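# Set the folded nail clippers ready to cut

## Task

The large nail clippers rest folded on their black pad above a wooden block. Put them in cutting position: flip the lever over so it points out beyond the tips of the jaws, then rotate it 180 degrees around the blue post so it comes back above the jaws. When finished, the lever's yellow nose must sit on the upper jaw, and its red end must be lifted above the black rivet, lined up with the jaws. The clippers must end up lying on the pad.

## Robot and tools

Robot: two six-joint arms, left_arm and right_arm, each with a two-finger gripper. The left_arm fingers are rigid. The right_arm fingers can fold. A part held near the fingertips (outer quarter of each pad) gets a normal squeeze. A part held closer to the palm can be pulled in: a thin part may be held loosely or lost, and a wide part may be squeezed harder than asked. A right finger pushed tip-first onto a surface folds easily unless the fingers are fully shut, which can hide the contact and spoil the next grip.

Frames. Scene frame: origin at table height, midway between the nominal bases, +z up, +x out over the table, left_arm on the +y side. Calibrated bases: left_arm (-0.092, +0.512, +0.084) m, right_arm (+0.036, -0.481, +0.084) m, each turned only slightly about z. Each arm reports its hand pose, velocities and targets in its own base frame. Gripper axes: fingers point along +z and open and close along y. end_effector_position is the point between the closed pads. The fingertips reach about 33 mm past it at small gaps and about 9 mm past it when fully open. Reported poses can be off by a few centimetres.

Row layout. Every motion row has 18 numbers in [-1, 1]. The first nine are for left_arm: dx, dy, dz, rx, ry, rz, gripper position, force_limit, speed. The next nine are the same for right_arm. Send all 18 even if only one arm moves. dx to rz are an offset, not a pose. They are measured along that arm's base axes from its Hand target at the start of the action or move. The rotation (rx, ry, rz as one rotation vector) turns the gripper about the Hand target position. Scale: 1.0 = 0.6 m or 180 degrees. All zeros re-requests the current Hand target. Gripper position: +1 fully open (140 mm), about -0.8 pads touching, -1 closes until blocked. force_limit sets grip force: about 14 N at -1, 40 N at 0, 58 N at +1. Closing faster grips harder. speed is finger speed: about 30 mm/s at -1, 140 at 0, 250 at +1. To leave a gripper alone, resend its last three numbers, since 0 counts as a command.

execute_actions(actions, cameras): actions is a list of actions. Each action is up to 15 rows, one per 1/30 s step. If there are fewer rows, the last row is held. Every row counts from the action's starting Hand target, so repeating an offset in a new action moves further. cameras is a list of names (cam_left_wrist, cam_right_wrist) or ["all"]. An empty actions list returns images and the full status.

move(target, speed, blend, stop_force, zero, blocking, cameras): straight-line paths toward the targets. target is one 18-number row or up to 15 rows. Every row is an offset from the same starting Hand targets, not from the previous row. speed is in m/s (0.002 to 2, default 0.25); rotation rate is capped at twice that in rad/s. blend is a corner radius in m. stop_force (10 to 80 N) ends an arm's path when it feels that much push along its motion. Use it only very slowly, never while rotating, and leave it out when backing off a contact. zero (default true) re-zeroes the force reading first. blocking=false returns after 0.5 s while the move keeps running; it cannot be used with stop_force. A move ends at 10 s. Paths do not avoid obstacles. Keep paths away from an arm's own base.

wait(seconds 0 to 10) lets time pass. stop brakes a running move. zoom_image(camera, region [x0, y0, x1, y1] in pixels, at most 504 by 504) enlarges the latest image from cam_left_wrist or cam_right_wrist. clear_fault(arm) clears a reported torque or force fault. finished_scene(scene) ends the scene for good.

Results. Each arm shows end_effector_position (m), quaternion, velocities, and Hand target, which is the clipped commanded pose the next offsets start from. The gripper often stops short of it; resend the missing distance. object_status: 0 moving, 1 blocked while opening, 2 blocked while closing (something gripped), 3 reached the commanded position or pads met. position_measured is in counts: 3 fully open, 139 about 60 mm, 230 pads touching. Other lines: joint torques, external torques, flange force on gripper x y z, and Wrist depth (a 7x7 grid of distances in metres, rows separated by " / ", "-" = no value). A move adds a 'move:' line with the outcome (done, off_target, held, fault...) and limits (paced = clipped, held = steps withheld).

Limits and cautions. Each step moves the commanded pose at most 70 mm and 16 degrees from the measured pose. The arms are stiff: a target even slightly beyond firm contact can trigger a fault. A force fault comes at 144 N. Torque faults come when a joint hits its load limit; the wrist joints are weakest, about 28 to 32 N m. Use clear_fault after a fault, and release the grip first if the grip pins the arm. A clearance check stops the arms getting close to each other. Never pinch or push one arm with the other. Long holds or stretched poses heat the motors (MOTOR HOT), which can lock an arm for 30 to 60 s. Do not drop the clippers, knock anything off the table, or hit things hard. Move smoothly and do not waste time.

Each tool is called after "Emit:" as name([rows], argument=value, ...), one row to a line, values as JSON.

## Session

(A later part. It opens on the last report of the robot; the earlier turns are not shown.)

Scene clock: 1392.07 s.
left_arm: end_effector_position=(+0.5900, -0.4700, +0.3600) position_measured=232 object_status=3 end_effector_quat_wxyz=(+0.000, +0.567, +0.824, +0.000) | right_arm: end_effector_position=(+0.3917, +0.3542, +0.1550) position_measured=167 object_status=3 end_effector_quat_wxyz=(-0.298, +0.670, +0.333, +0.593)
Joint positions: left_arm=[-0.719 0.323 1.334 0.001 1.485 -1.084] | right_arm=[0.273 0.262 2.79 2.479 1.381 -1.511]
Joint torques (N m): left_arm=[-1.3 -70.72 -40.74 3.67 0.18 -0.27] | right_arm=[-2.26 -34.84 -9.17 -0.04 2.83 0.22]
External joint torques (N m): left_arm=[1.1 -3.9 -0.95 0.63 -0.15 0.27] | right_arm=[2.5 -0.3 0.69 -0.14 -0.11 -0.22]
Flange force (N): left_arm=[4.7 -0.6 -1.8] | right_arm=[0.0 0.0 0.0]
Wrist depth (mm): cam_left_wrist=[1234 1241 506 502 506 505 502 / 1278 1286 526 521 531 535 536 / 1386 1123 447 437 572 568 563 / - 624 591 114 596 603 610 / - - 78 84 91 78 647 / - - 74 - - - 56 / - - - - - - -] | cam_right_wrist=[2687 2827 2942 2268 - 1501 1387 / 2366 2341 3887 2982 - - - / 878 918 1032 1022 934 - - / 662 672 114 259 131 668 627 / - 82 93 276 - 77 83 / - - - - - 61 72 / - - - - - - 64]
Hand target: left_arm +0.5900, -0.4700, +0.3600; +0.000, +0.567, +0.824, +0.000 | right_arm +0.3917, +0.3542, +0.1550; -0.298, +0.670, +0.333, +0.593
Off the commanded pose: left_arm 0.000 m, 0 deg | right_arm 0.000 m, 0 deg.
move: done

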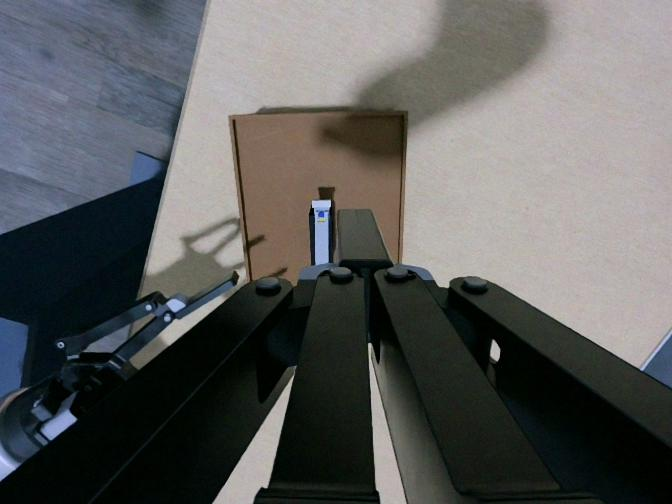

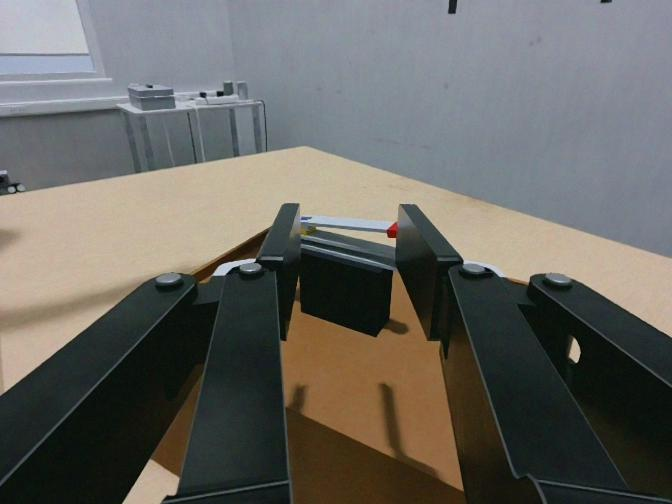

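Fingers block the view; open the right gripper.

Emit:
move(target=[0,0,0,0,0,0,-1,-1,-0.3,0,0,0,0,0,0,1,-1,0])

Emit:
wait(seconds=0.5, cameras=["all"])

Emit:
zoom_image(camera="cam_right_wrist", region=[260, 180, 440, 340])

Emit:
zoom_image(camera="cam_right_wrist", region=[270, 200, 340, 270])

Scene clock: 1398.73 s.
left_arm: end_effector_position=(+0.5900, -0.4700, +0.3600) position_measured=232 object_status=3 end_effector_quat_wxyz=(+0.000, +0.567, +0.824, +0.000) | right_arm: end_effector_position=(+0.3917, +0.3542, +0.1550) position_measured=3 object_status=0 end_effector_quat_wxyz=(-0.298, +0.670, +0.333, +0.593)
Joint positions: left_arm=[-0.719 0.323 1.334 0.001 1.485 -1.084] | right_arm=[0.273 0.262 2.79 2.479 1.381 -1.511]
Joint torques (N m): left_arm=[-1.29 -70.67 -40.59 3.7 0.3 -0.27] | right_arm=[-2.3 -34.96 -9.17 -0.15 2.71 0.16]
External joint torques (N m): left_arm=[1.63 -4.09 -1.15 0.63 -0.26 0.27] | right_arm=[2.4 -0.01 0.71 -0.02 -0.04 -0.16]
Flange force (N): left_arm=[4.9 0.0 -2.0] | right_arm=[0.0 0.0 0.0]
Wrist depth (mm): cam_left_wrist=[1263 1256 500 501 502 502 505 / 1294 1309 523 519 531 538 530 / 1377 1135 450 439 568 565 571 / 812 575 593 114 595 603 601 / 361 350 78 84 91 79 657 / - - 74 - - - 62 / - - - - - - -] | cam_right_wrist=[2755 5309 2755 3201 - 1799 - / 3249 2623 3401 3201 1741 1624 1352 / 934 942 1017 1037 1944 - - / 777 143 707 264 670 147 1378 / - 116 - 269 275 - 102 / 375 390 - - 229 390 378 / 328 317 - - - 315 327]
Hand target: left_arm +0.5900, -0.4700, +0.3600; +0.000, +0.567, +0.824, +0.000 | right_arm +0.3917, +0.3542, +0.1550; -0.298, +0.670, +0.333, +0.593
Off the commanded pose: left_arm 0.000 m, 0 deg | right_arm 0.000 m, 0 deg.
move: done

Scene clock: 1399.23 s.
left_arm: end_effector_position=(+0.5900, -0.4700, +0.3600) position_measured=232 object_status=3 end_effector_quat_wxyz=(+0.000, +0.567, +0.824, +0.000) | right_arm: end_effector_position=(+0.3917, +0.3542, +0.1550) position_measured=3 object_status=3 end_effector_quat_wxyz=(-0.298, +0.670, +0.333, +0.593)
Joint positions: left_arm=[-0.719 0.323 1.334 0.001 1.485 -1.084] | right_arm=[0.273 0.262 2.79 2.479 1.381 -1.511]
Joint torques (N m): left_arm=[-1.48 -70.34 -40.56 3.54 0.16 -0.28] | right_arm=[-2.39 -35.01 -9.29 -0.08 2.71 0.26]
External joint torques (N m): left_arm=[1.65 -4.36 -1.15 0.77 -0.12 0.28] | right_arm=[2.49 0.02 0.84 -0.09 -0.04 -0.26]
Flange force (N): left_arm=[5.3 -0.1 -2.3] | right_arm=[0.0 0.0 0.0]
Wrist depth (mm): cam_left_wrist=[1234 1206 503 503 499 502 505 / 1318 1342 524 518 531 534 535 / 1432 1377 447 436 563 575 565 / - 585 582 114 600 605 601 / 378 352 78 84 90 79 649 / - - 74 - - - - / - - - - - - -] | cam_right_wrist=[2755 - 3249 2446 1714 1612 1335 / 2591 2623 3066 2687 - - 1395 / 922 930 1032 1027 1961 1741 1471 / 766 144 707 265 676 148 1442 / - 117 298 274 - - 102 / 375 392 - - - 375 377 / 328 315 - - - 324 326]
Hand target: left_arm +0.5900, -0.4700, +0.3600; +0.000, +0.567, +0.824, +0.000 | right_arm +0.3917, +0.3542, +0.1550; -0.298, +0.670, +0.333, +0.593
Tool commands: left_gripper/position=-1.0 left_gripper/force_limit=-1.0 left_gripper/speed=-0.3 right_gripper/position=+1.0 right_gripper/force_limit=-1.0 right_gripper/speed=+0.0
Off the commanded pose: left_arm 0.000 m, 0 deg | right_arm 0.000 m, 0 deg.
wait: 0.50 s; at rest by 0.17 s

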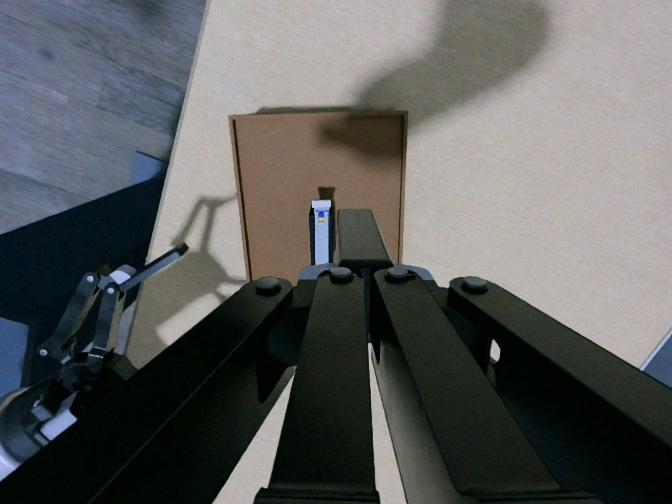

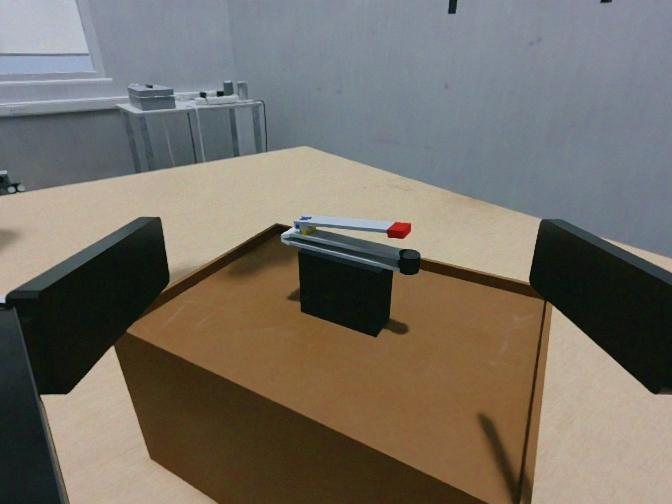

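Scaled by 2.800 from the camera's 672x504 image, which has a finer 960x720 frame.

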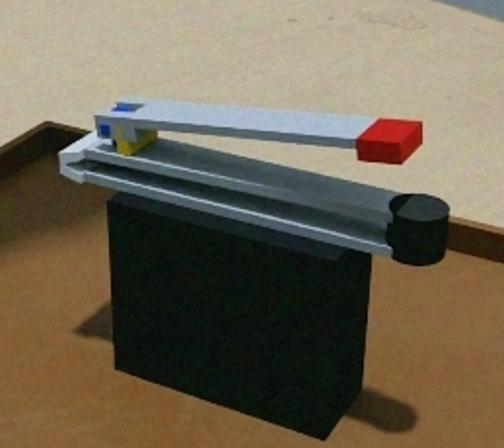

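Scaled by 7.200 from the camera's 672x504 image, which has a finer 960x720 frame.

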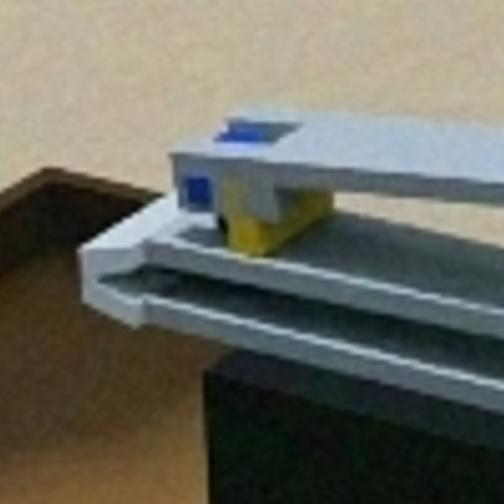

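Emit:
zoom_image(camera="cam_right_wrist", region=[274, 212, 320, 258])

Emit:
zoom_image(camera="cam_right_wrist", region=[370, 210, 430, 285])

Scaled by 10.957 from the camera's 672x504 image, which has a finer 960x720 frame.

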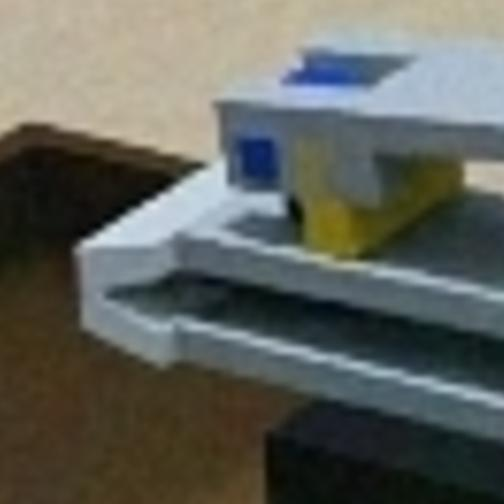

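Scaled by 6.720 from the camera's 672x504 image, which has a finer 960x720 frame.

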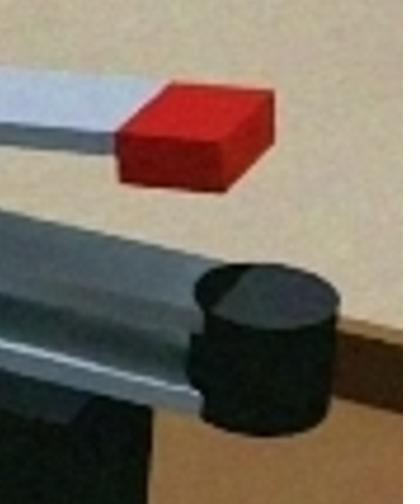

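Emit:
move([
  [0.0302,-0.1765,-0.2333,0,0,0,-0.5,-1,-0.3,0,0,0,0,0,0,1,-1,0],
], speed=0.2, cameras=["all"])

Emit:
zoom_image(camera="cam_left_wrist", region=[290, 80, 410, 300])

Scene clock: 1491.67 s.
left_arm: end_effector_position=(+0.6081, -0.5760, +0.2202) position_measured=192 object_status=3 end_effector_quat_wxyz=(+0.000, +0.567, +0.824, +0.000) | right_arm: end_effector_position=(+0.3917, +0.3542, +0.1550) position_measured=3 object_status=3 end_effector_quat_wxyz=(-0.298, +0.670, +0.333, +0.593)
Joint positions: left_arm=[-0.8 0.499 1.332 0.001 1.31 -1.165] | right_arm=[0.273 0.262 2.79 2.479 1.381 -1.511]
Joint torques (N m): left_arm=[-1.79 -86.2 -39.32 3.58 0.31 -0.34] | right_arm=[-2.31 -35.01 -9.18 -0.03 2.76 0.29]
External joint torques (N m): left_arm=[1.71 -3.37 -0.86 0.56 -0.26 0.34] | right_arm=[2.28 0.09 0.73 -0.12 -0.1 -0.29]
Flange force (N): left_arm=[4.1 0.7 -2.0] | right_arm=[0.0 0.0 0.0]
Wrist depth (mm): cam_left_wrist=[1129 387 270 268 271 385 384 / 1206 412 289 278 284 408 404 / 209 432 308 296 301 427 431 / - 457 319 235 148 461 457 / 626 73 78 335 91 84 475 / - - - 524 - - 69 / - - - 565 - - 62] | cam_right_wrist=[2655 3887 3298 185 201 1461 1387 / - 3110 3155 195 - 1566 1451 / 911 946 1037 1037 892 1612 - / 777 143 702 263 664 147 123 / - 116 - 276 - - 102 / 379 373 - - - 370 377 / 325 316 - - 175 327 327]
Hand target: left_arm +0.6081, -0.5759, +0.2201; +0.000, +0.567, +0.824, +0.000 | right_arm +0.3917, +0.3542, +0.1550; -0.298, +0.670, +0.333, +0.593
Off the commanded pose: left_arm 0.000 m, 0 deg | right_arm 0.000 m, 0 deg.
move: done

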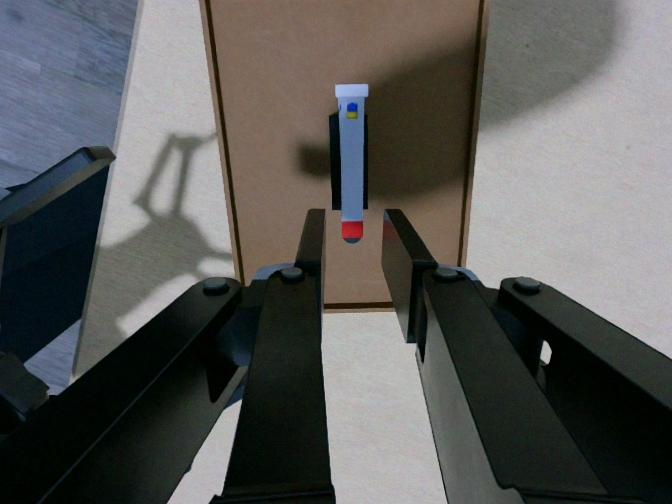

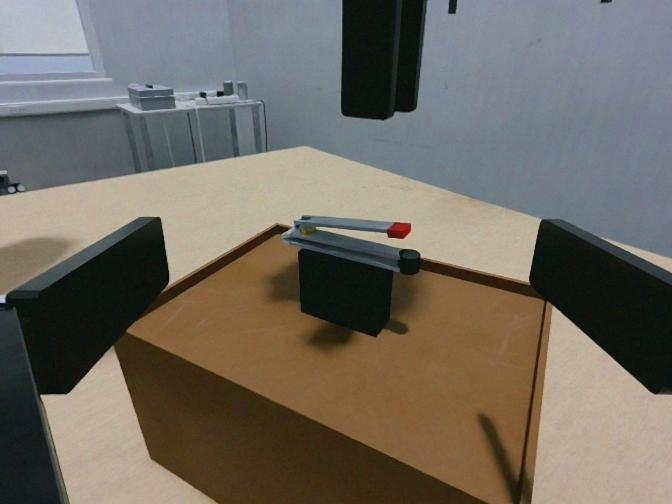

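Scaled by 2.291 from the camera's 672x504 image, which has a finer 960x720 frame.

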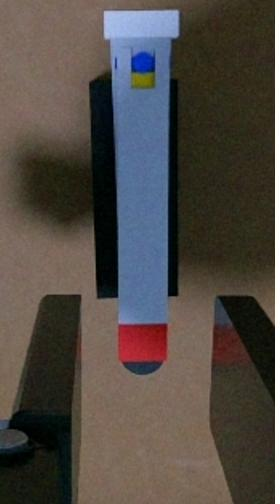

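Emit:
move(target=[0.0023,0.0008,-0.1185,0,0,0,-0.5,-1,-0.3,0,0,0,0,0,0,1,-1,0], speed=0.08, cameras=["all"])

Emit:
zoom_image(camera="cam_left_wrist", region=[290, 80, 410, 300])

Emit:
zoom_image(camera="cam_right_wrist", region=[270, 190, 440, 300])

Scene clock: 1500.60 s.
left_arm: end_effector_position=(+0.6095, -0.5755, +0.1490) position_measured=192 object_status=3 end_effector_quat_wxyz=(+0.000, +0.567, +0.824, +0.000) | right_arm: end_effector_position=(+0.3917, +0.3542, +0.1550) position_measured=3 object_status=3 end_effector_quat_wxyz=(-0.298, +0.670, +0.333, +0.593)
Joint positions: left_arm=[-0.798 0.537 1.407 0.001 1.198 -1.164] | right_arm=[0.273 0.262 2.79 2.479 1.381 -1.511]
Joint torques (N m): left_arm=[-2.05 -87.39 -37.91 3.26 0.29 -0.24] | right_arm=[-2.78 -34.58 -9.26 -0.05 2.72 0.23]
External joint torques (N m): left_arm=[2.64 -4.64 -1.01 0.77 -0.25 0.24] | right_arm=[2.95 -0.48 0.8 -0.13 -0.05 -0.23]
Flange force (N): left_arm=[5.7 1.1 -3.3] | right_arm=[0.0 0.0 0.0]
Wrist depth (mm): cam_left_wrist=[1078 319 208 207 207 211 321 / 1106 340 219 215 219 334 340 / 765 362 233 226 233 359 361 / 390 386 241 165 147 380 384 / 407 73 78 262 91 84 397 / - - - 445 - - 69 / - - - 477 - - 62] | cam_right_wrist=[2721 - 3401 163 212 - - / 3349 2366 3155 179 223 - - / 2687 1017 1037 222 860 - - / 772 135 702 259 674 147 - / - 116 - 273 - - 102 / 377 385 - - 224 397 377 / 325 316 - - 191 305 326]
Hand target: left_arm +0.6095, -0.5754, +0.1490; +0.000, +0.567, +0.824, +0.000 | right_arm +0.3917, +0.3542, +0.1550; -0.298, +0.670, +0.333, +0.593
Off the commanded pose: left_arm 0.000 m, 0 deg | right_arm 0.000 m, 0 deg.
move: done

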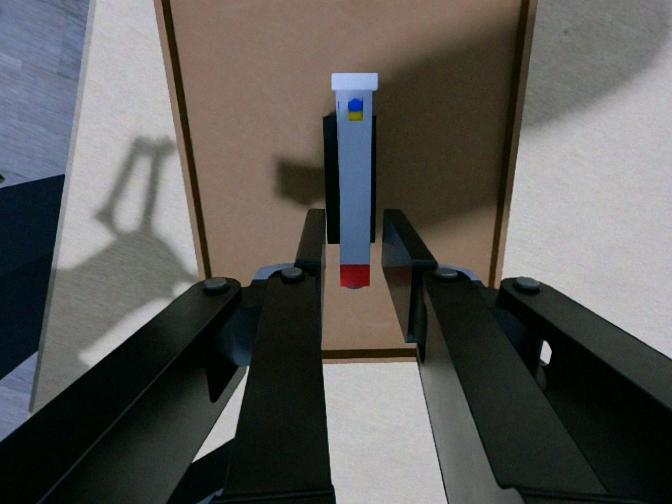

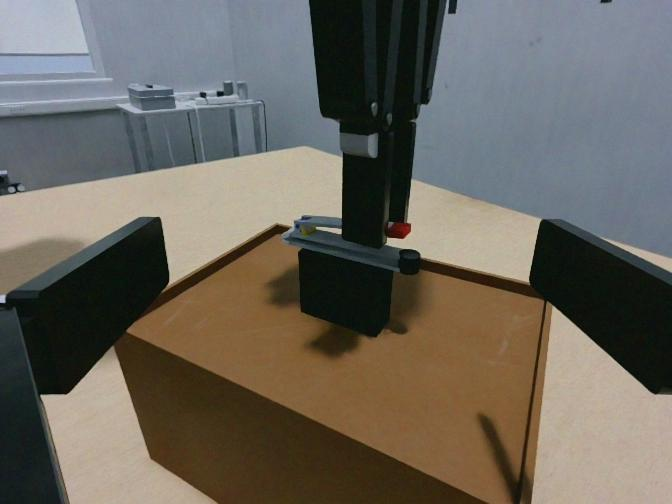

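Scaled by 2.291 from the camera's 672x504 image, which has a finer 960x720 frame.

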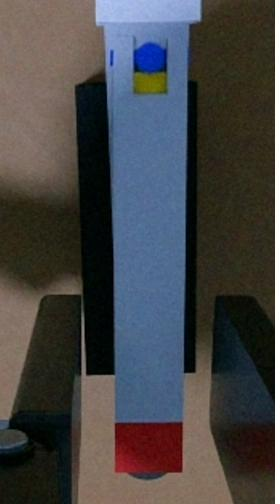

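Scaled by 2.965 from the camera's 672x504 image, which has a finer 960x720 frame.

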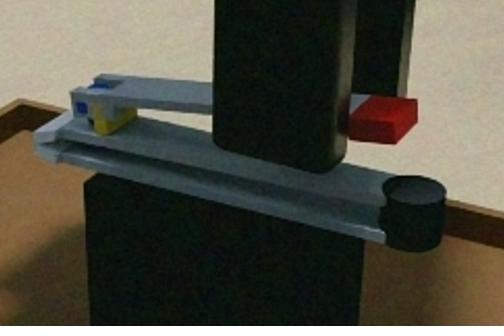

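Emit:
move(target=[0,0,0,0,0,0,-1,-1,-1,0,0,0,0,0,0,1,-1,0])

Emit:
wait(seconds=0.6, cameras=["all"])

Emit:
zoom_image(camera="cam_right_wrist", region=[270, 190, 440, 300])

Emit:
zoom_image(camera="cam_right_wrist", region=[274, 212, 320, 258])

Scene clock: 1506.97 s.
left_arm: end_effector_position=(+0.6095, -0.5754, +0.1490) position_measured=211 object_status=0 end_effector_quat_wxyz=(+0.000, +0.567, +0.824, +0.000) | right_arm: end_effector_position=(+0.3917, +0.3542, +0.1550) position_measured=3 object_status=3 end_effector_quat_wxyz=(-0.298, +0.670, +0.333, +0.593)
Joint positions: left_arm=[-0.798 0.537 1.407 0.001 1.198 -1.164] | right_arm=[0.273 0.262 2.79 2.479 1.381 -1.511]
Joint torques (N m): left_arm=[-1.82 -87.38 -37.54 3.39 0.13 -0.29] | right_arm=[-2.41 -35.61 -9.29 -0.09 2.72 0.21]
External joint torques (N m): left_arm=[2.11 -4.17 -1.25 0.62 -0.09 0.29] | right_arm=[2.58 0.58 0.86 -0.09 -0.05 -0.21]
Flange force (N): left_arm=[4.2 1.2 -3.5] | right_arm=[0.0 0.0 0.0]
Wrist depth (mm): cam_left_wrist=[1057 322 208 207 207 212 321 / 1117 340 219 214 219 338 339 / 733 361 233 228 232 359 362 / 394 383 246 145 242 377 380 / 400 78 78 91 - 79 399 / - - - - - - 58 / - - - - - - 61] | cam_right_wrist=[2755 - - 165 215 1624 - / 2721 3110 2864 184 208 - - / 963 938 1037 847 864 1979 - / 775 143 382 265 660 148 - / - 133 - 264 - - 102 / 378 371 - - - 377 378 / 325 315 - - - 317 327]
Hand target: left_arm +0.6095, -0.5754, +0.1490; +0.000, +0.567, +0.824, +0.000 | right_arm +0.3917, +0.3542, +0.1550; -0.298, +0.670, +0.333, +0.593
Off the commanded pose: left_arm 0.000 m, 0 deg | right_arm 0.000 m, 0 deg.
move: done

Scene clock: 1507.57 s.
left_arm: end_effector_position=(+0.6095, -0.5754, +0.1490) position_measured=211 object_status=2 end_effector_quat_wxyz=(+0.000, +0.567, +0.824, +0.000) | right_arm: end_effector_position=(+0.3917, +0.3542, +0.1550) position_measured=3 object_status=3 end_effector_quat_wxyz=(-0.298, +0.670, +0.333, +0.593)
Joint positions: left_arm=[-0.798 0.537 1.407 0.001 1.198 -1.164] | right_arm=[0.273 0.262 2.79 2.479 1.381 -1.511]
Joint torques (N m): left_arm=[-1.01 -87.04 -37.67 3.39 0.24 -0.26] | right_arm=[-2.42 -35.01 -9.25 -0.09 2.66 0.3]
External joint torques (N m): left_arm=[1.09 -4.47 -1.12 0.63 -0.2 0.26] | right_arm=[2.58 -0.02 0.78 -0.09 0.01 -0.3]
Flange force (N): left_arm=[4.5 -0.4 -3.4] | right_arm=[0.0 0.0 0.0]
Wrist depth (mm): cam_left_wrist=[1083 316 208 207 207 212 320 / 1100 340 220 215 220 335 339 / 726 361 232 227 233 356 361 / 390 385 246 145 242 376 383 / 406 78 78 91 - 79 405 / - - - - - - 58 / - - - - - - 61] | cam_right_wrist=[2655 - - 165 204 - - / 3110 2591 2721 183 214 - 1216 / 976 1017 1037 850 844 - 1501 / 783 144 709 265 346 147 - / - 115 - 267 283 - 102 / 377 394 - 231 - 373 378 / 326 316 - - - 314 328]
Hand target: left_arm +0.6095, -0.5754, +0.1490; +0.000, +0.567, +0.824, +0.000 | right_arm +0.3917, +0.3542, +0.1550; -0.298, +0.670, +0.333, +0.593
Tool commands: left_gripper/position=-1.0 left_gripper/force_limit=-1.0 left_gripper/speed=-1.0 right_gripper/position=+1.0 right_gripper/force_limit=-1.0 right_gripper/speed=+0.0
Off the commanded pose: left_arm 0.000 m, 0 deg | right_arm 0.000 m, 0 deg.
wait: 0.60 s; at rest by 0.17 s

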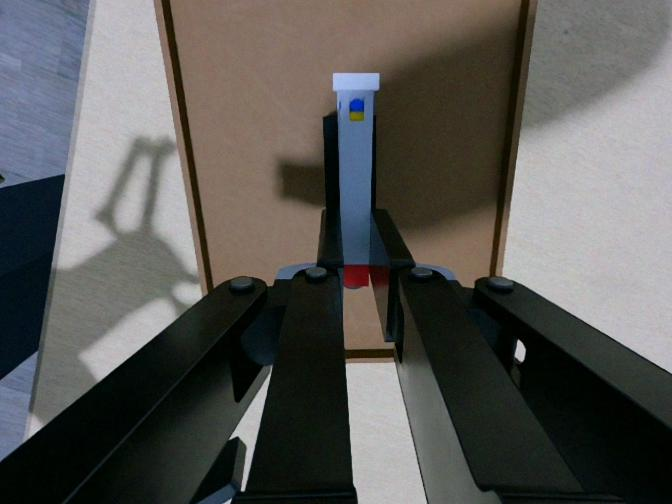

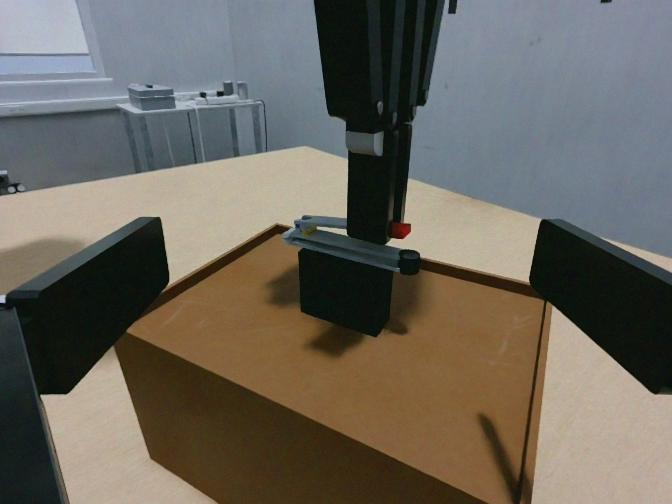

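Scaled by 2.965 from the camera's 672x504 image, which has a finer 960x720 frame.

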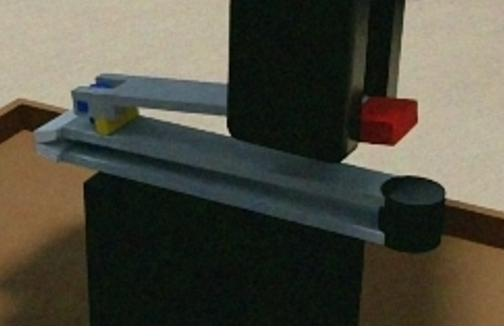

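Scaled by 10.957 from the camera's 672x504 image, which has a finer 960x720 frame.

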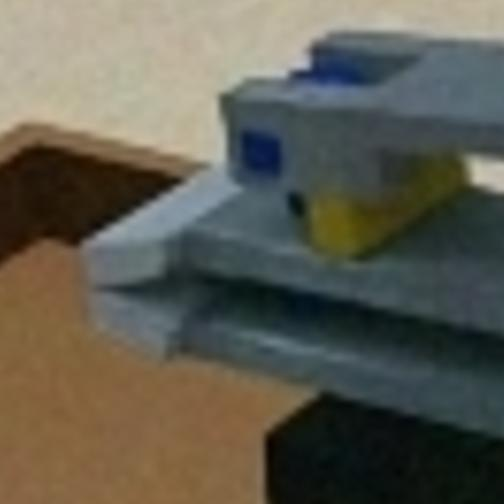

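Emit:
move([
  [-0.00203,0.00529,0.00783,-0.02594,-0.00993,0,-1,-1,-1,0,0,0,0,0,0,1,-1,0],
  [-0.00435,0.01136,0.01533,-0.05188,-0.01986,0,-1,-1,-1,0,0,0,0,0,0,1,-1,0],
], speed=0.03, blend=[0.003,0], cameras=["all"])

Emit:
zoom_image(camera="cam_right_wrist", region=[270, 190, 440, 300])

Emit:
zoom_image(camera="cam_right_wrist", region=[274, 212, 320, 258])

Scene clock: 1517.33 s.
left_arm: end_effector_position=(+0.6069, -0.5686, +0.1582) position_measured=211 object_status=2 end_effector_quat_wxyz=(+0.072, +0.565, +0.821, -0.049) | right_arm: end_effector_position=(+0.3917, +0.3542, +0.1550) position_measured=3 object_status=3 end_effector_quat_wxyz=(-0.298, +0.670, +0.333, +0.593)
Joint positions: left_arm=[-0.765 0.447 1.54 -0.087 0.998 -1.089] | right_arm=[0.273 0.262 2.79 2.479 1.381 -1.511]
Joint torques (N m): left_arm=[-2.21 -79.36 -37.35 3.03 -0.19 -0.27] | right_arm=[-2.53 -35.1 -9.24 -0.04 2.73 0.29]
External joint torques (N m): left_arm=[2.21 -3.8 -1.11 0.7 -0.2 0.27] | right_arm=[2.59 0.13 0.79 -0.13 -0.07 -0.29]
Flange force (N): left_arm=[3.6 1.2 -3.9] | right_arm=[0.0 0.0 0.0]
Wrist depth (mm): cam_left_wrist=[1041 307 203 204 203 210 317 / 356 343 221 214 220 337 342 / 382 375 242 232 241 372 374 / 423 412 261 145 257 414 414 / 474 78 78 - - 79 450 / - - - - - - 58 / - - - - - - 61] | cam_right_wrist=[2623 3110 - 184 230 - 1280 / 3349 2155 3023 202 - 1877 - / 985 942 1027 231 818 2054 - / 775 135 730 266 709 148 - / - 115 - 269 - - 102 / 377 401 - - - 406 379 / 324 316 - - - 326 327]
Hand target: left_arm +0.6069, -0.5686, +0.1582; +0.072, +0.565, +0.821, -0.049 | right_arm +0.3917, +0.3542, +0.1550; -0.298, +0.670, +0.333, +0.593
Off the commanded pose: left_arm 0.000 m, 0 deg | right_arm 0.000 m, 0 deg.
move: done

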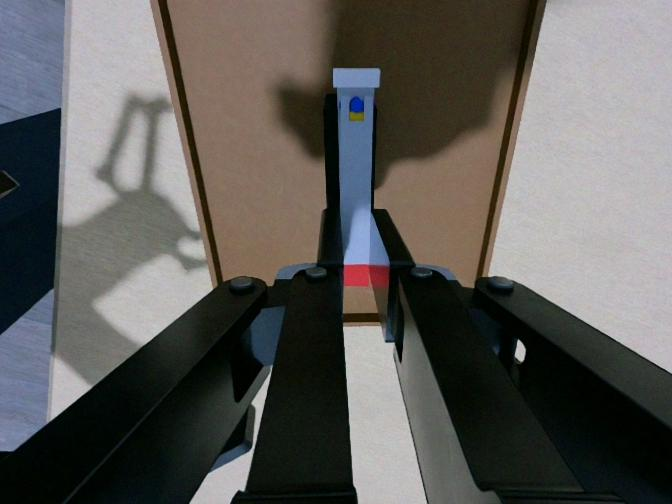

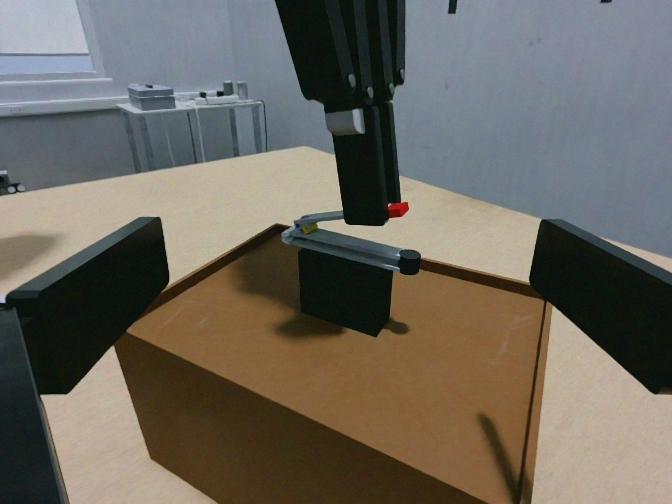

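Scaled by 2.965 from the camera's 672x504 image, which has a finer 960x720 frame.

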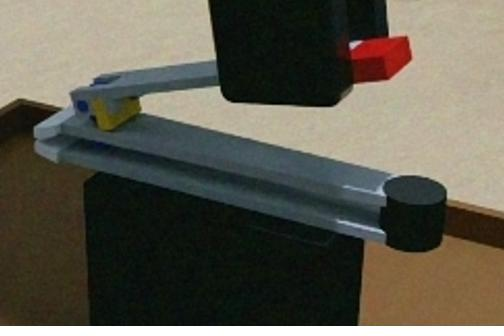

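Scaled by 10.957 from the camera's 672x504 image, which has a finer 960x720 frame.

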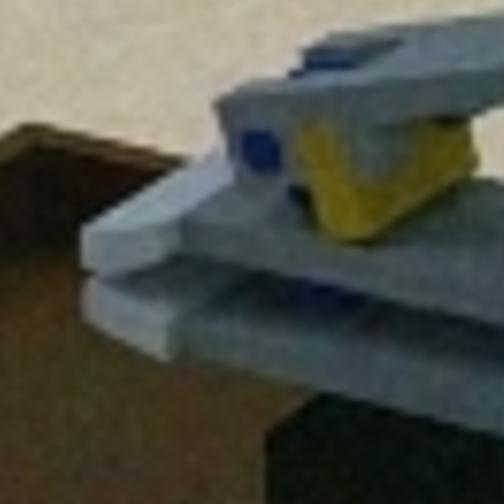

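Emit:
move(target=[-0.0025,0.00654,0.00667,-0.02594,-0.00993,0,-1,-1,-1,0,0,0,0,0,0,1,-1,0], speed=0.03, cameras=["all"])

Emit:
zoom_image(camera="cam_right_wrist", region=[274, 212, 320, 258])

Emit:
move(target=[-0.00274,0.00716,0.00617,-0.02594,-0.00993,0,-1,-1,-1,0,0,0,0,0,0,1,-1,0], speed=0.03, cameras=["all"])

Emit:
zoom_image(camera="cam_right_wrist", region=[274, 212, 320, 258])

Emit:
zoom_image(camera="cam_right_wrist", region=[270, 190, 440, 300])

Scene clock: 1525.07 s.
left_arm: end_effector_position=(+0.6054, -0.5647, +0.1622) position_measured=211 object_status=2 end_effector_quat_wxyz=(+0.108, +0.562, +0.817, -0.074) | right_arm: end_effector_position=(+0.3917, +0.3542, +0.1550) position_measured=3 object_status=3 end_effector_quat_wxyz=(-0.298, +0.670, +0.333, +0.593)
Joint positions: left_arm=[-0.747 0.407 1.605 -0.146 0.899 -1.034] | right_arm=[0.273 0.262 2.79 2.479 1.381 -1.511]
Joint torques (N m): left_arm=[-1.06 -75.48 -37.2 2.88 -0.4 -0.23] | right_arm=[-2.17 -34.76 -9.04 -0.07 2.7 0.2]
External joint torques (N m): left_arm=[1.06 -3.22 -0.75 0.68 -0.17 0.23] | right_arm=[2.28 -0.23 0.58 -0.11 -0.04 -0.2]
Flange force (N): left_arm=[2.6 -0.2 -3.5] | right_arm=[0.0 0.0 0.0]
Wrist depth (mm): cam_left_wrist=[1012 310 202 202 202 209 314 / 356 345 222 215 222 337 345 / 376 389 247 236 246 385 383 / 453 434 271 145 265 436 433 / 1569 78 78 - - 79 476 / - - - - - - 58 / - - - - - - 61] | cam_right_wrist=[2341 - - 191 1784 1714 - / 2791 2341 2392 207 1728 1728 - / 815 922 1047 231 871 - - / 777 143 714 268 723 148 - / - 115 - - - - 102 / 379 387 - - - 392 378 / 326 314 - - - 319 327]
Hand target: left_arm +0.6054, -0.5647, +0.1622; +0.108, +0.562, +0.817, -0.074 | right_arm +0.3917, +0.3542, +0.1550; -0.298, +0.670, +0.333, +0.593
Off the commanded pose: left_arm 0.000 m, 0 deg | right_arm 0.000 m, 0 deg.
move: done

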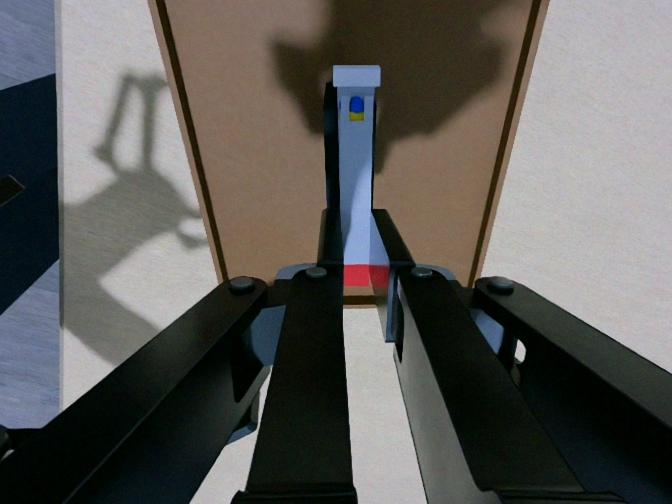

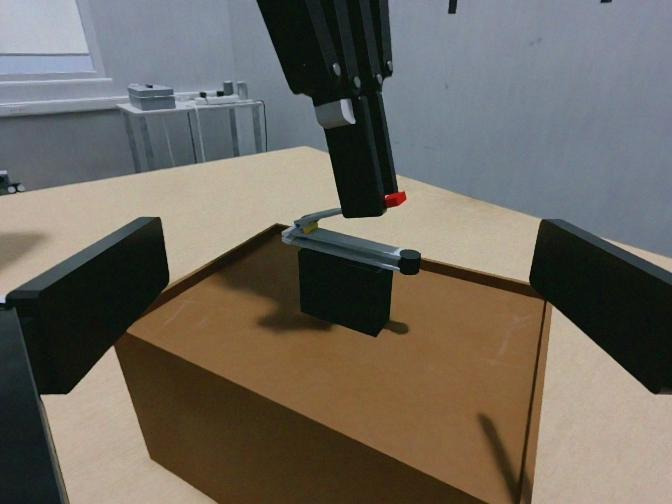

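Scaled by 10.957 from the camera's 672x504 image, which has a finer 960x720 frame.

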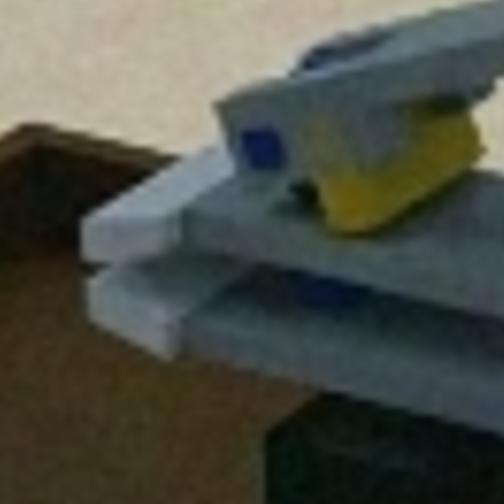

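Scene clock: 1526.77 s.
left_arm: end_effector_position=(+0.6037, -0.5604, +0.1659) position_measured=211 object_status=2 end_effector_quat_wxyz=(+0.143, +0.558, +0.811, -0.098) | right_arm: end_effector_position=(+0.3917, +0.3542, +0.1550) position_measured=3 object_status=3 end_effector_quat_wxyz=(-0.298, +0.670, +0.333, +0.593)
Joint positions: left_arm=[-0.727 0.369 1.67 -0.22 0.802 -0.963] | right_arm=[0.273 0.262 2.79 2.479 1.381 -1.511]
Joint torques (N m): left_arm=[-2.45 -71.34 -37.08 2.7 -0.6 -0.32] | right_arm=[-2.61 -34.47 -9.22 -0.02 2.68 0.28]
External joint torques (N m): left_arm=[2.87 -3.8 -0.51 0.68 -0.14 0.32] | right_arm=[2.78 -0.57 0.74 -0.16 -0.02 -0.28]
Flange force (N): left_arm=[4.4 1.4 -4.9] | right_arm=[0.0 0.0 0.0]
Wrist depth (mm): cam_left_wrist=[323 310 202 201 200 209 314 / 358 353 224 215 223 343 352 / 410 397 253 241 252 397 397 / 598 457 290 145 274 458 453 / 1681 78 78 - - 79 513 / - - - - - - 57 / - - - - - - 61] | cam_right_wrist=[2687 3569 184 203 - 1442 - / 3819 2687 2268 216 - 1533 - / 892 930 1027 234 857 1589 - / 769 143 740 269 718 147 - / - 116 - - - - 102 / 377 369 - - 217 379 377 / 325 313 - - - 306 327]
Hand target: left_arm +0.6037, -0.5604, +0.1659; +0.143, +0.558, +0.811, -0.098 | right_arm +0.3917, +0.3542, +0.1550; -0.298, +0.670, +0.333, +0.593
Off the commanded pose: left_arm 0.000 m, 0 deg | right_arm 0.000 m, 0 deg.
move: done

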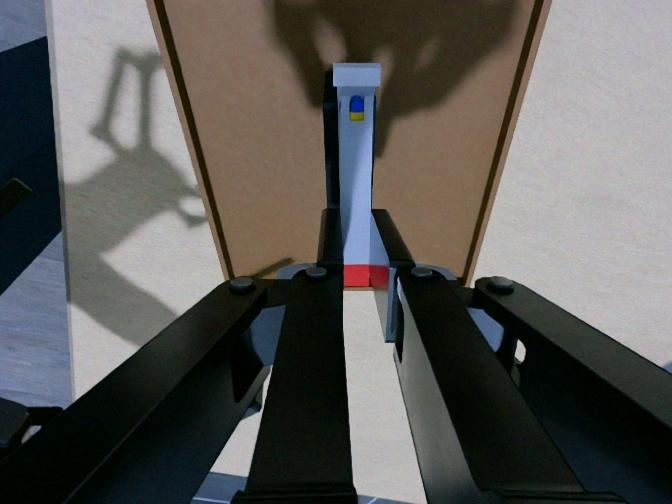

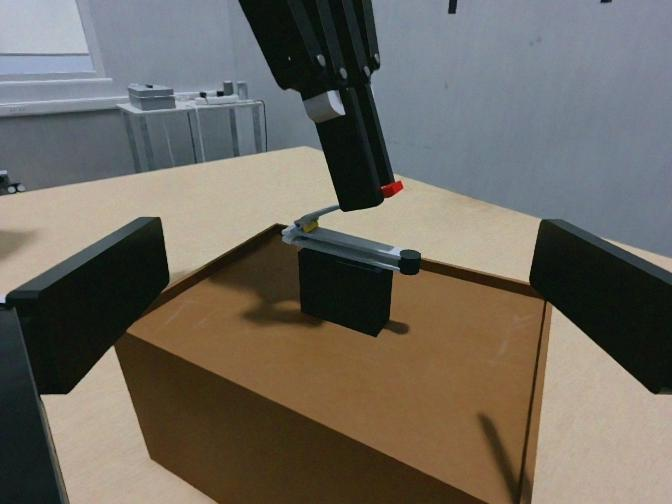

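Scaled by 10.957 from the camera's 672x504 image, which has a finer 960x720 frame.

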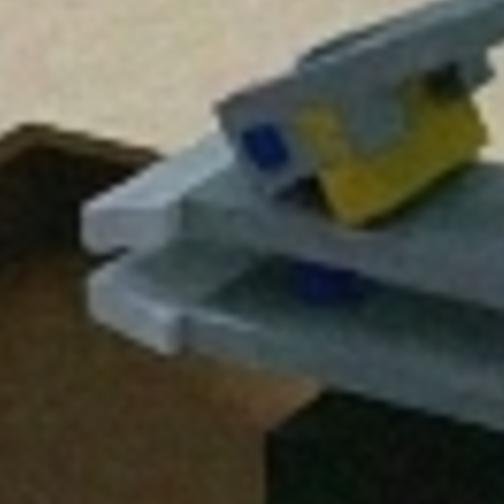

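Scaled by 2.965 from the camera's 672x504 image, which has a finer 960x720 frame.

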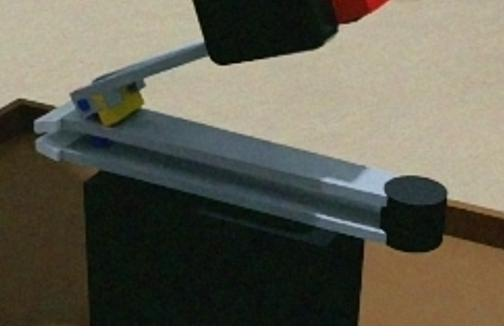

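Emit:
move(target=[-0.00286,0.00747,0.0055,-0.02594,-0.00993,0,-1,-1,-1,0,0,0,0,0,0,1,-1,0], speed=0.03, cameras=["cam_right_wrist"])

Emit:
zoom_image(camera="cam_right_wrist", region=[274, 212, 320, 258])

Emit:
move(target=[-0.00185,0.00483,0.00292,-0.01557,-0.00596,0,-1,-1,-1,0,0,0,0,0,0,1,-1,0], speed=0.03, cameras=["cam_right_wrist"])

Emit:
zoom_image(camera="cam_right_wrist", region=[274, 212, 320, 258])

Emit:
zoom_image(camera="cam_right_wrist", region=[270, 180, 440, 300])

Scene clock: 1539.30 s.
left_arm: end_effector_position=(+0.6020, -0.5559, +0.1692) position_measured=211 object_status=2 end_effector_quat_wxyz=(+0.178, +0.553, +0.804, -0.122) | right_arm: end_effector_position=(+0.3917, +0.3542, +0.1550) position_measured=3 object_status=3 end_effector_quat_wxyz=(-0.298, +0.670, +0.333, +0.593)
Joint positions: left_arm=[-0.706 0.336 1.733 -0.315 0.709 -0.869] | right_arm=[0.273 0.262 2.79 2.479 1.381 -1.511]
Joint torques (N m): left_arm=[-1.59 -68.09 -36.32 2.35 -0.6 -0.34] | right_arm=[-2.25 -35.09 -8.99 -0.1 2.73 0.29]
External joint torques (N m): left_arm=[1.58 -3.2 -0.7 0.76 -0.26 0.34] | right_arm=[2.45 0.05 0.54 -0.09 -0.07 -0.29]
Flange force (N): left_arm=[2.3 0.3 -4.3] | right_arm=[0.0 0.0 0.0]
Wrist depth (mm): cam_left_wrist=[320 311 200 196 200 209 319 / 370 362 228 215 227 348 358 / 432 416 261 246 262 414 413 / 1593 487 298 145 287 483 482 / 1940 73 78 - - 79 559 / - - - - - - 57 / - - - - - - 60] | cam_right_wrist=[2721 - 191 222 - 1555 1335 / 4354 2392 2982 218 - 1741 1423 / 938 946 1042 234 847 1662 1442 / 769 143 726 266 666 147 1404 / - 116 - 269 - 270 102 / 375 285 - - - 397 376 / 327 316 - - - 316 327]
Hand target: left_arm +0.6020, -0.5559, +0.1692; +0.178, +0.553, +0.804, -0.122 | right_arm +0.3917, +0.3542, +0.1550; -0.298, +0.670, +0.333, +0.593
Off the commanded pose: left_arm 0.000 m, 0 deg | right_arm 0.000 m, 0 deg.
move: done
Images, in order (width x height): cam_right_wrist 672x504.

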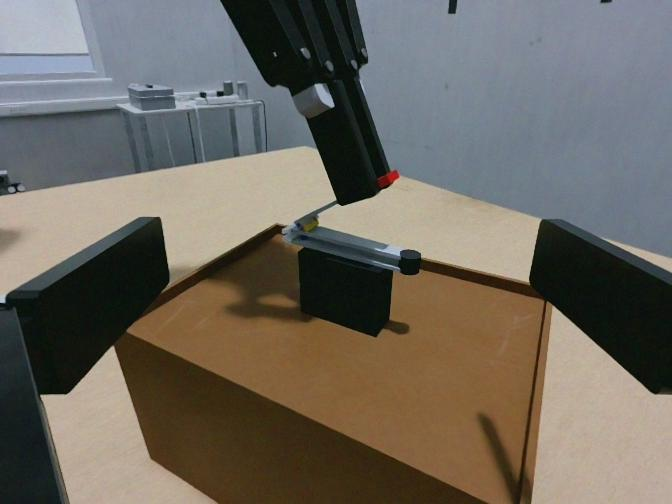

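Scaled by 10.957 from the camera's 672x504 image, which has a finer 960x720 frame.

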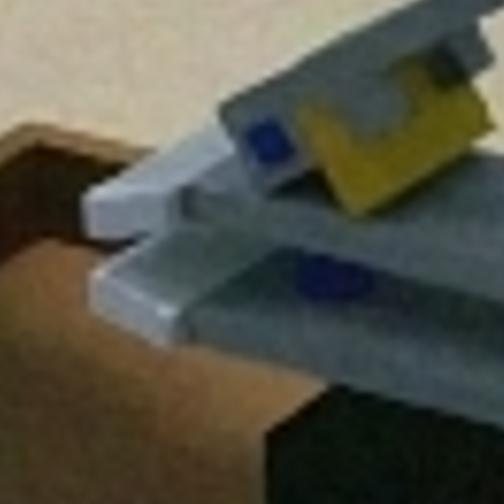

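Scene clock: 1540.43 s.
left_arm: end_effector_position=(+0.6009, -0.5530, +0.1709) position_measured=211 object_status=2 end_effector_quat_wxyz=(+0.199, +0.550, +0.799, -0.137) | right_arm: end_effector_position=(+0.3917, +0.3542, +0.1550) position_measured=3 object_status=3 end_effector_quat_wxyz=(-0.298, +0.670, +0.333, +0.593)
Joint positions: left_arm=[-0.693 0.318 1.771 -0.386 0.655 -0.798] | right_arm=[0.273 0.262 2.79 2.479 1.381 -1.511]
Joint torques (N m): left_arm=[-1.69 -66.21 -36.06 2.16 -0.79 -0.28] | right_arm=[-2.51 -34.81 -9.37 -0.1 2.73 0.23]
External joint torques (N m): left_arm=[1.87 -3.02 -0.74 0.79 -0.12 0.28] | right_arm=[2.56 -0.17 0.92 -0.06 -0.07 -0.23]
Flange force (N): left_arm=[1.7 0.8 -4.6] | right_arm=[0.0 0.0 0.0]
Wrist depth (mm): cam_left_wrist=[323 313 200 195 200 205 319 / 362 366 228 217 229 353 363 / 422 426 267 250 265 421 423 / 1721 514 321 145 296 511 505 / 1995 73 78 - - 79 601 / - - - - - - 57 / - - - - - - 61] | cam_right_wrist=[2591 2419 191 228 1909 1544 1303 / 2177 2623 - 217 1979 1612 1335 / 900 938 1042 238 911 2093 - / 772 135 702 267 728 147 - / - 116 - 273 - - 102 / 376 385 - - - 365 377 / 327 316 - - - 324 326]
Hand target: left_arm +0.6009, -0.5530, +0.1709; +0.199, +0.550, +0.799, -0.137 | right_arm +0.3917, +0.3542, +0.1550; -0.298, +0.670, +0.333, +0.593
Off the commanded pose: left_arm 0.000 m, 0 deg | right_arm 0.000 m, 0 deg.
move: done
Images, in order (width x height): cam_right_wrist 672x504.

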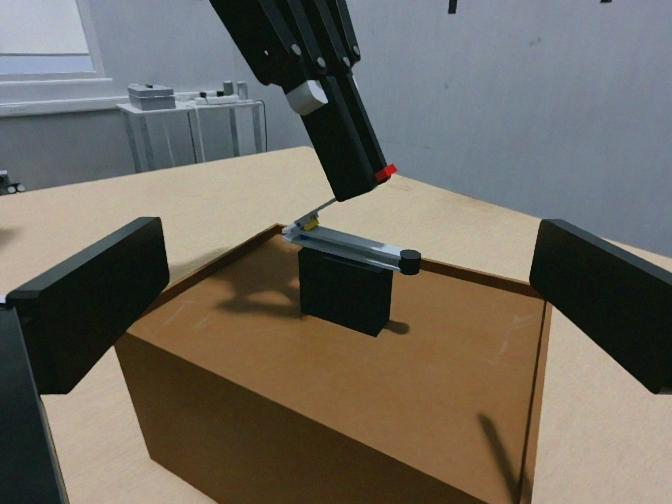

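Scaled by 10.957 from the camera's 672x504 image, which has a finer 960x720 frame.

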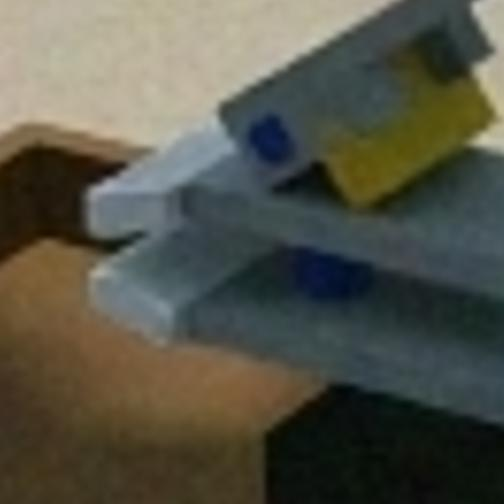

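Scaled by 2.965 from the camera's 672x504 image, which has a finer 960x720 frame.

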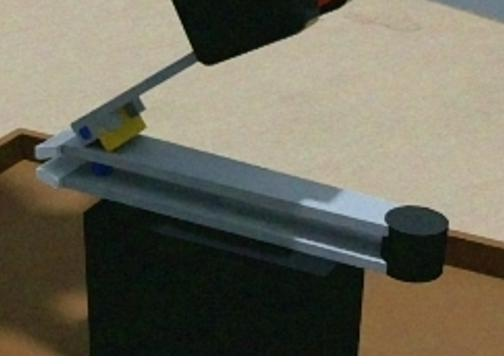

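Emit:
move(target=[0.00243,-0.00634,-0.00397,0.02075,0.00794,0,-1,-1,-1,0,0,0,0,0,0,1,-1,0], speed=0.03, cameras=["cam_right_wrist"])

Emit:
zoom_image(camera="cam_right_wrist", region=[274, 212, 320, 258])

Emit:
zoom_image(camera="cam_right_wrist", region=[270, 180, 440, 300])

Scene clock: 1556.47 s.
left_arm: end_effector_position=(+0.6024, -0.5568, +0.1685) position_measured=211 object_status=2 end_effector_quat_wxyz=(+0.171, +0.554, +0.806, -0.117) | right_arm: end_effector_position=(+0.3917, +0.3542, +0.1550) position_measured=3 object_status=3 end_effector_quat_wxyz=(-0.298, +0.670, +0.333, +0.593)
Joint positions: left_arm=[-0.71 0.342 1.721 -0.294 0.727 -0.89] | right_arm=[0.273 0.262 2.79 2.479 1.381 -1.511]
Joint torques (N m): left_arm=[-1.96 -68.18 -36.13 2.48 -0.55 -0.33] | right_arm=[-2.19 -34.79 -9.12 -0.04 2.69 0.22]
External joint torques (N m): left_arm=[2.05 -3.7 -0.97 0.68 -0.29 0.33] | right_arm=[2.29 -0.17 0.66 -0.13 -0.03 -0.22]
Flange force (N): left_arm=[2.6 0.8 -4.9] | right_arm=[0.0 0.0 0.0]
Wrist depth (mm): cam_left_wrist=[316 309 201 200 201 209 318 / 352 359 227 215 226 346 358 / 414 408 259 245 258 408 410 / 639 480 303 144 286 482 475 / 1840 73 78 - - 79 557 / - - - - - - 58 / - - - - - - 61] | cam_right_wrist=[2791 3201 191 218 - - 1303 / 3155 2531 2721 214 2221 2034 1501 / 963 907 1057 232 1926 1637 1637 / 780 143 707 264 718 147 1423 / - 124 - 273 - - 102 / 377 369 - - - 370 377 / 326 315 - - 194 328 327]
Hand target: left_arm +0.6024, -0.5568, +0.1685; +0.171, +0.555, +0.806, -0.117 | right_arm +0.3917, +0.3542, +0.1550; -0.298, +0.670, +0.333, +0.593
Off the commanded pose: left_arm 0.000 m, 0 deg | right_arm 0.000 m, 0 deg.
move: done
Images, in order (width x height): cam_right_wrist 672x504.

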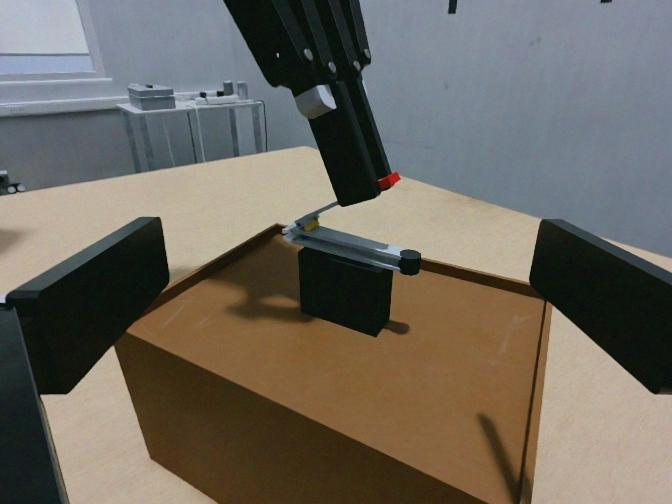

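Scaled by 10.957 from the camera's 672x504 image, which has a finer 960x720 frame.

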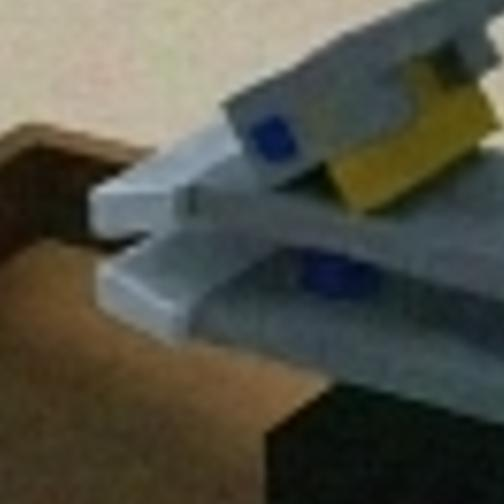

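Scaled by 2.965 from the camera's 672x504 image, which has a finer 960x720 frame.

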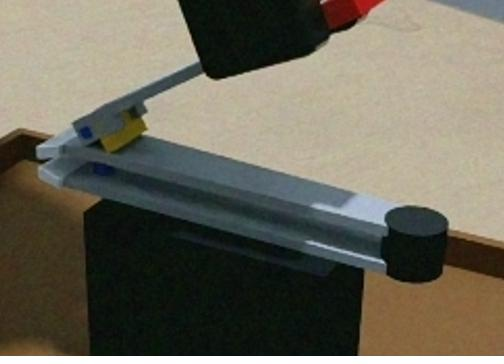

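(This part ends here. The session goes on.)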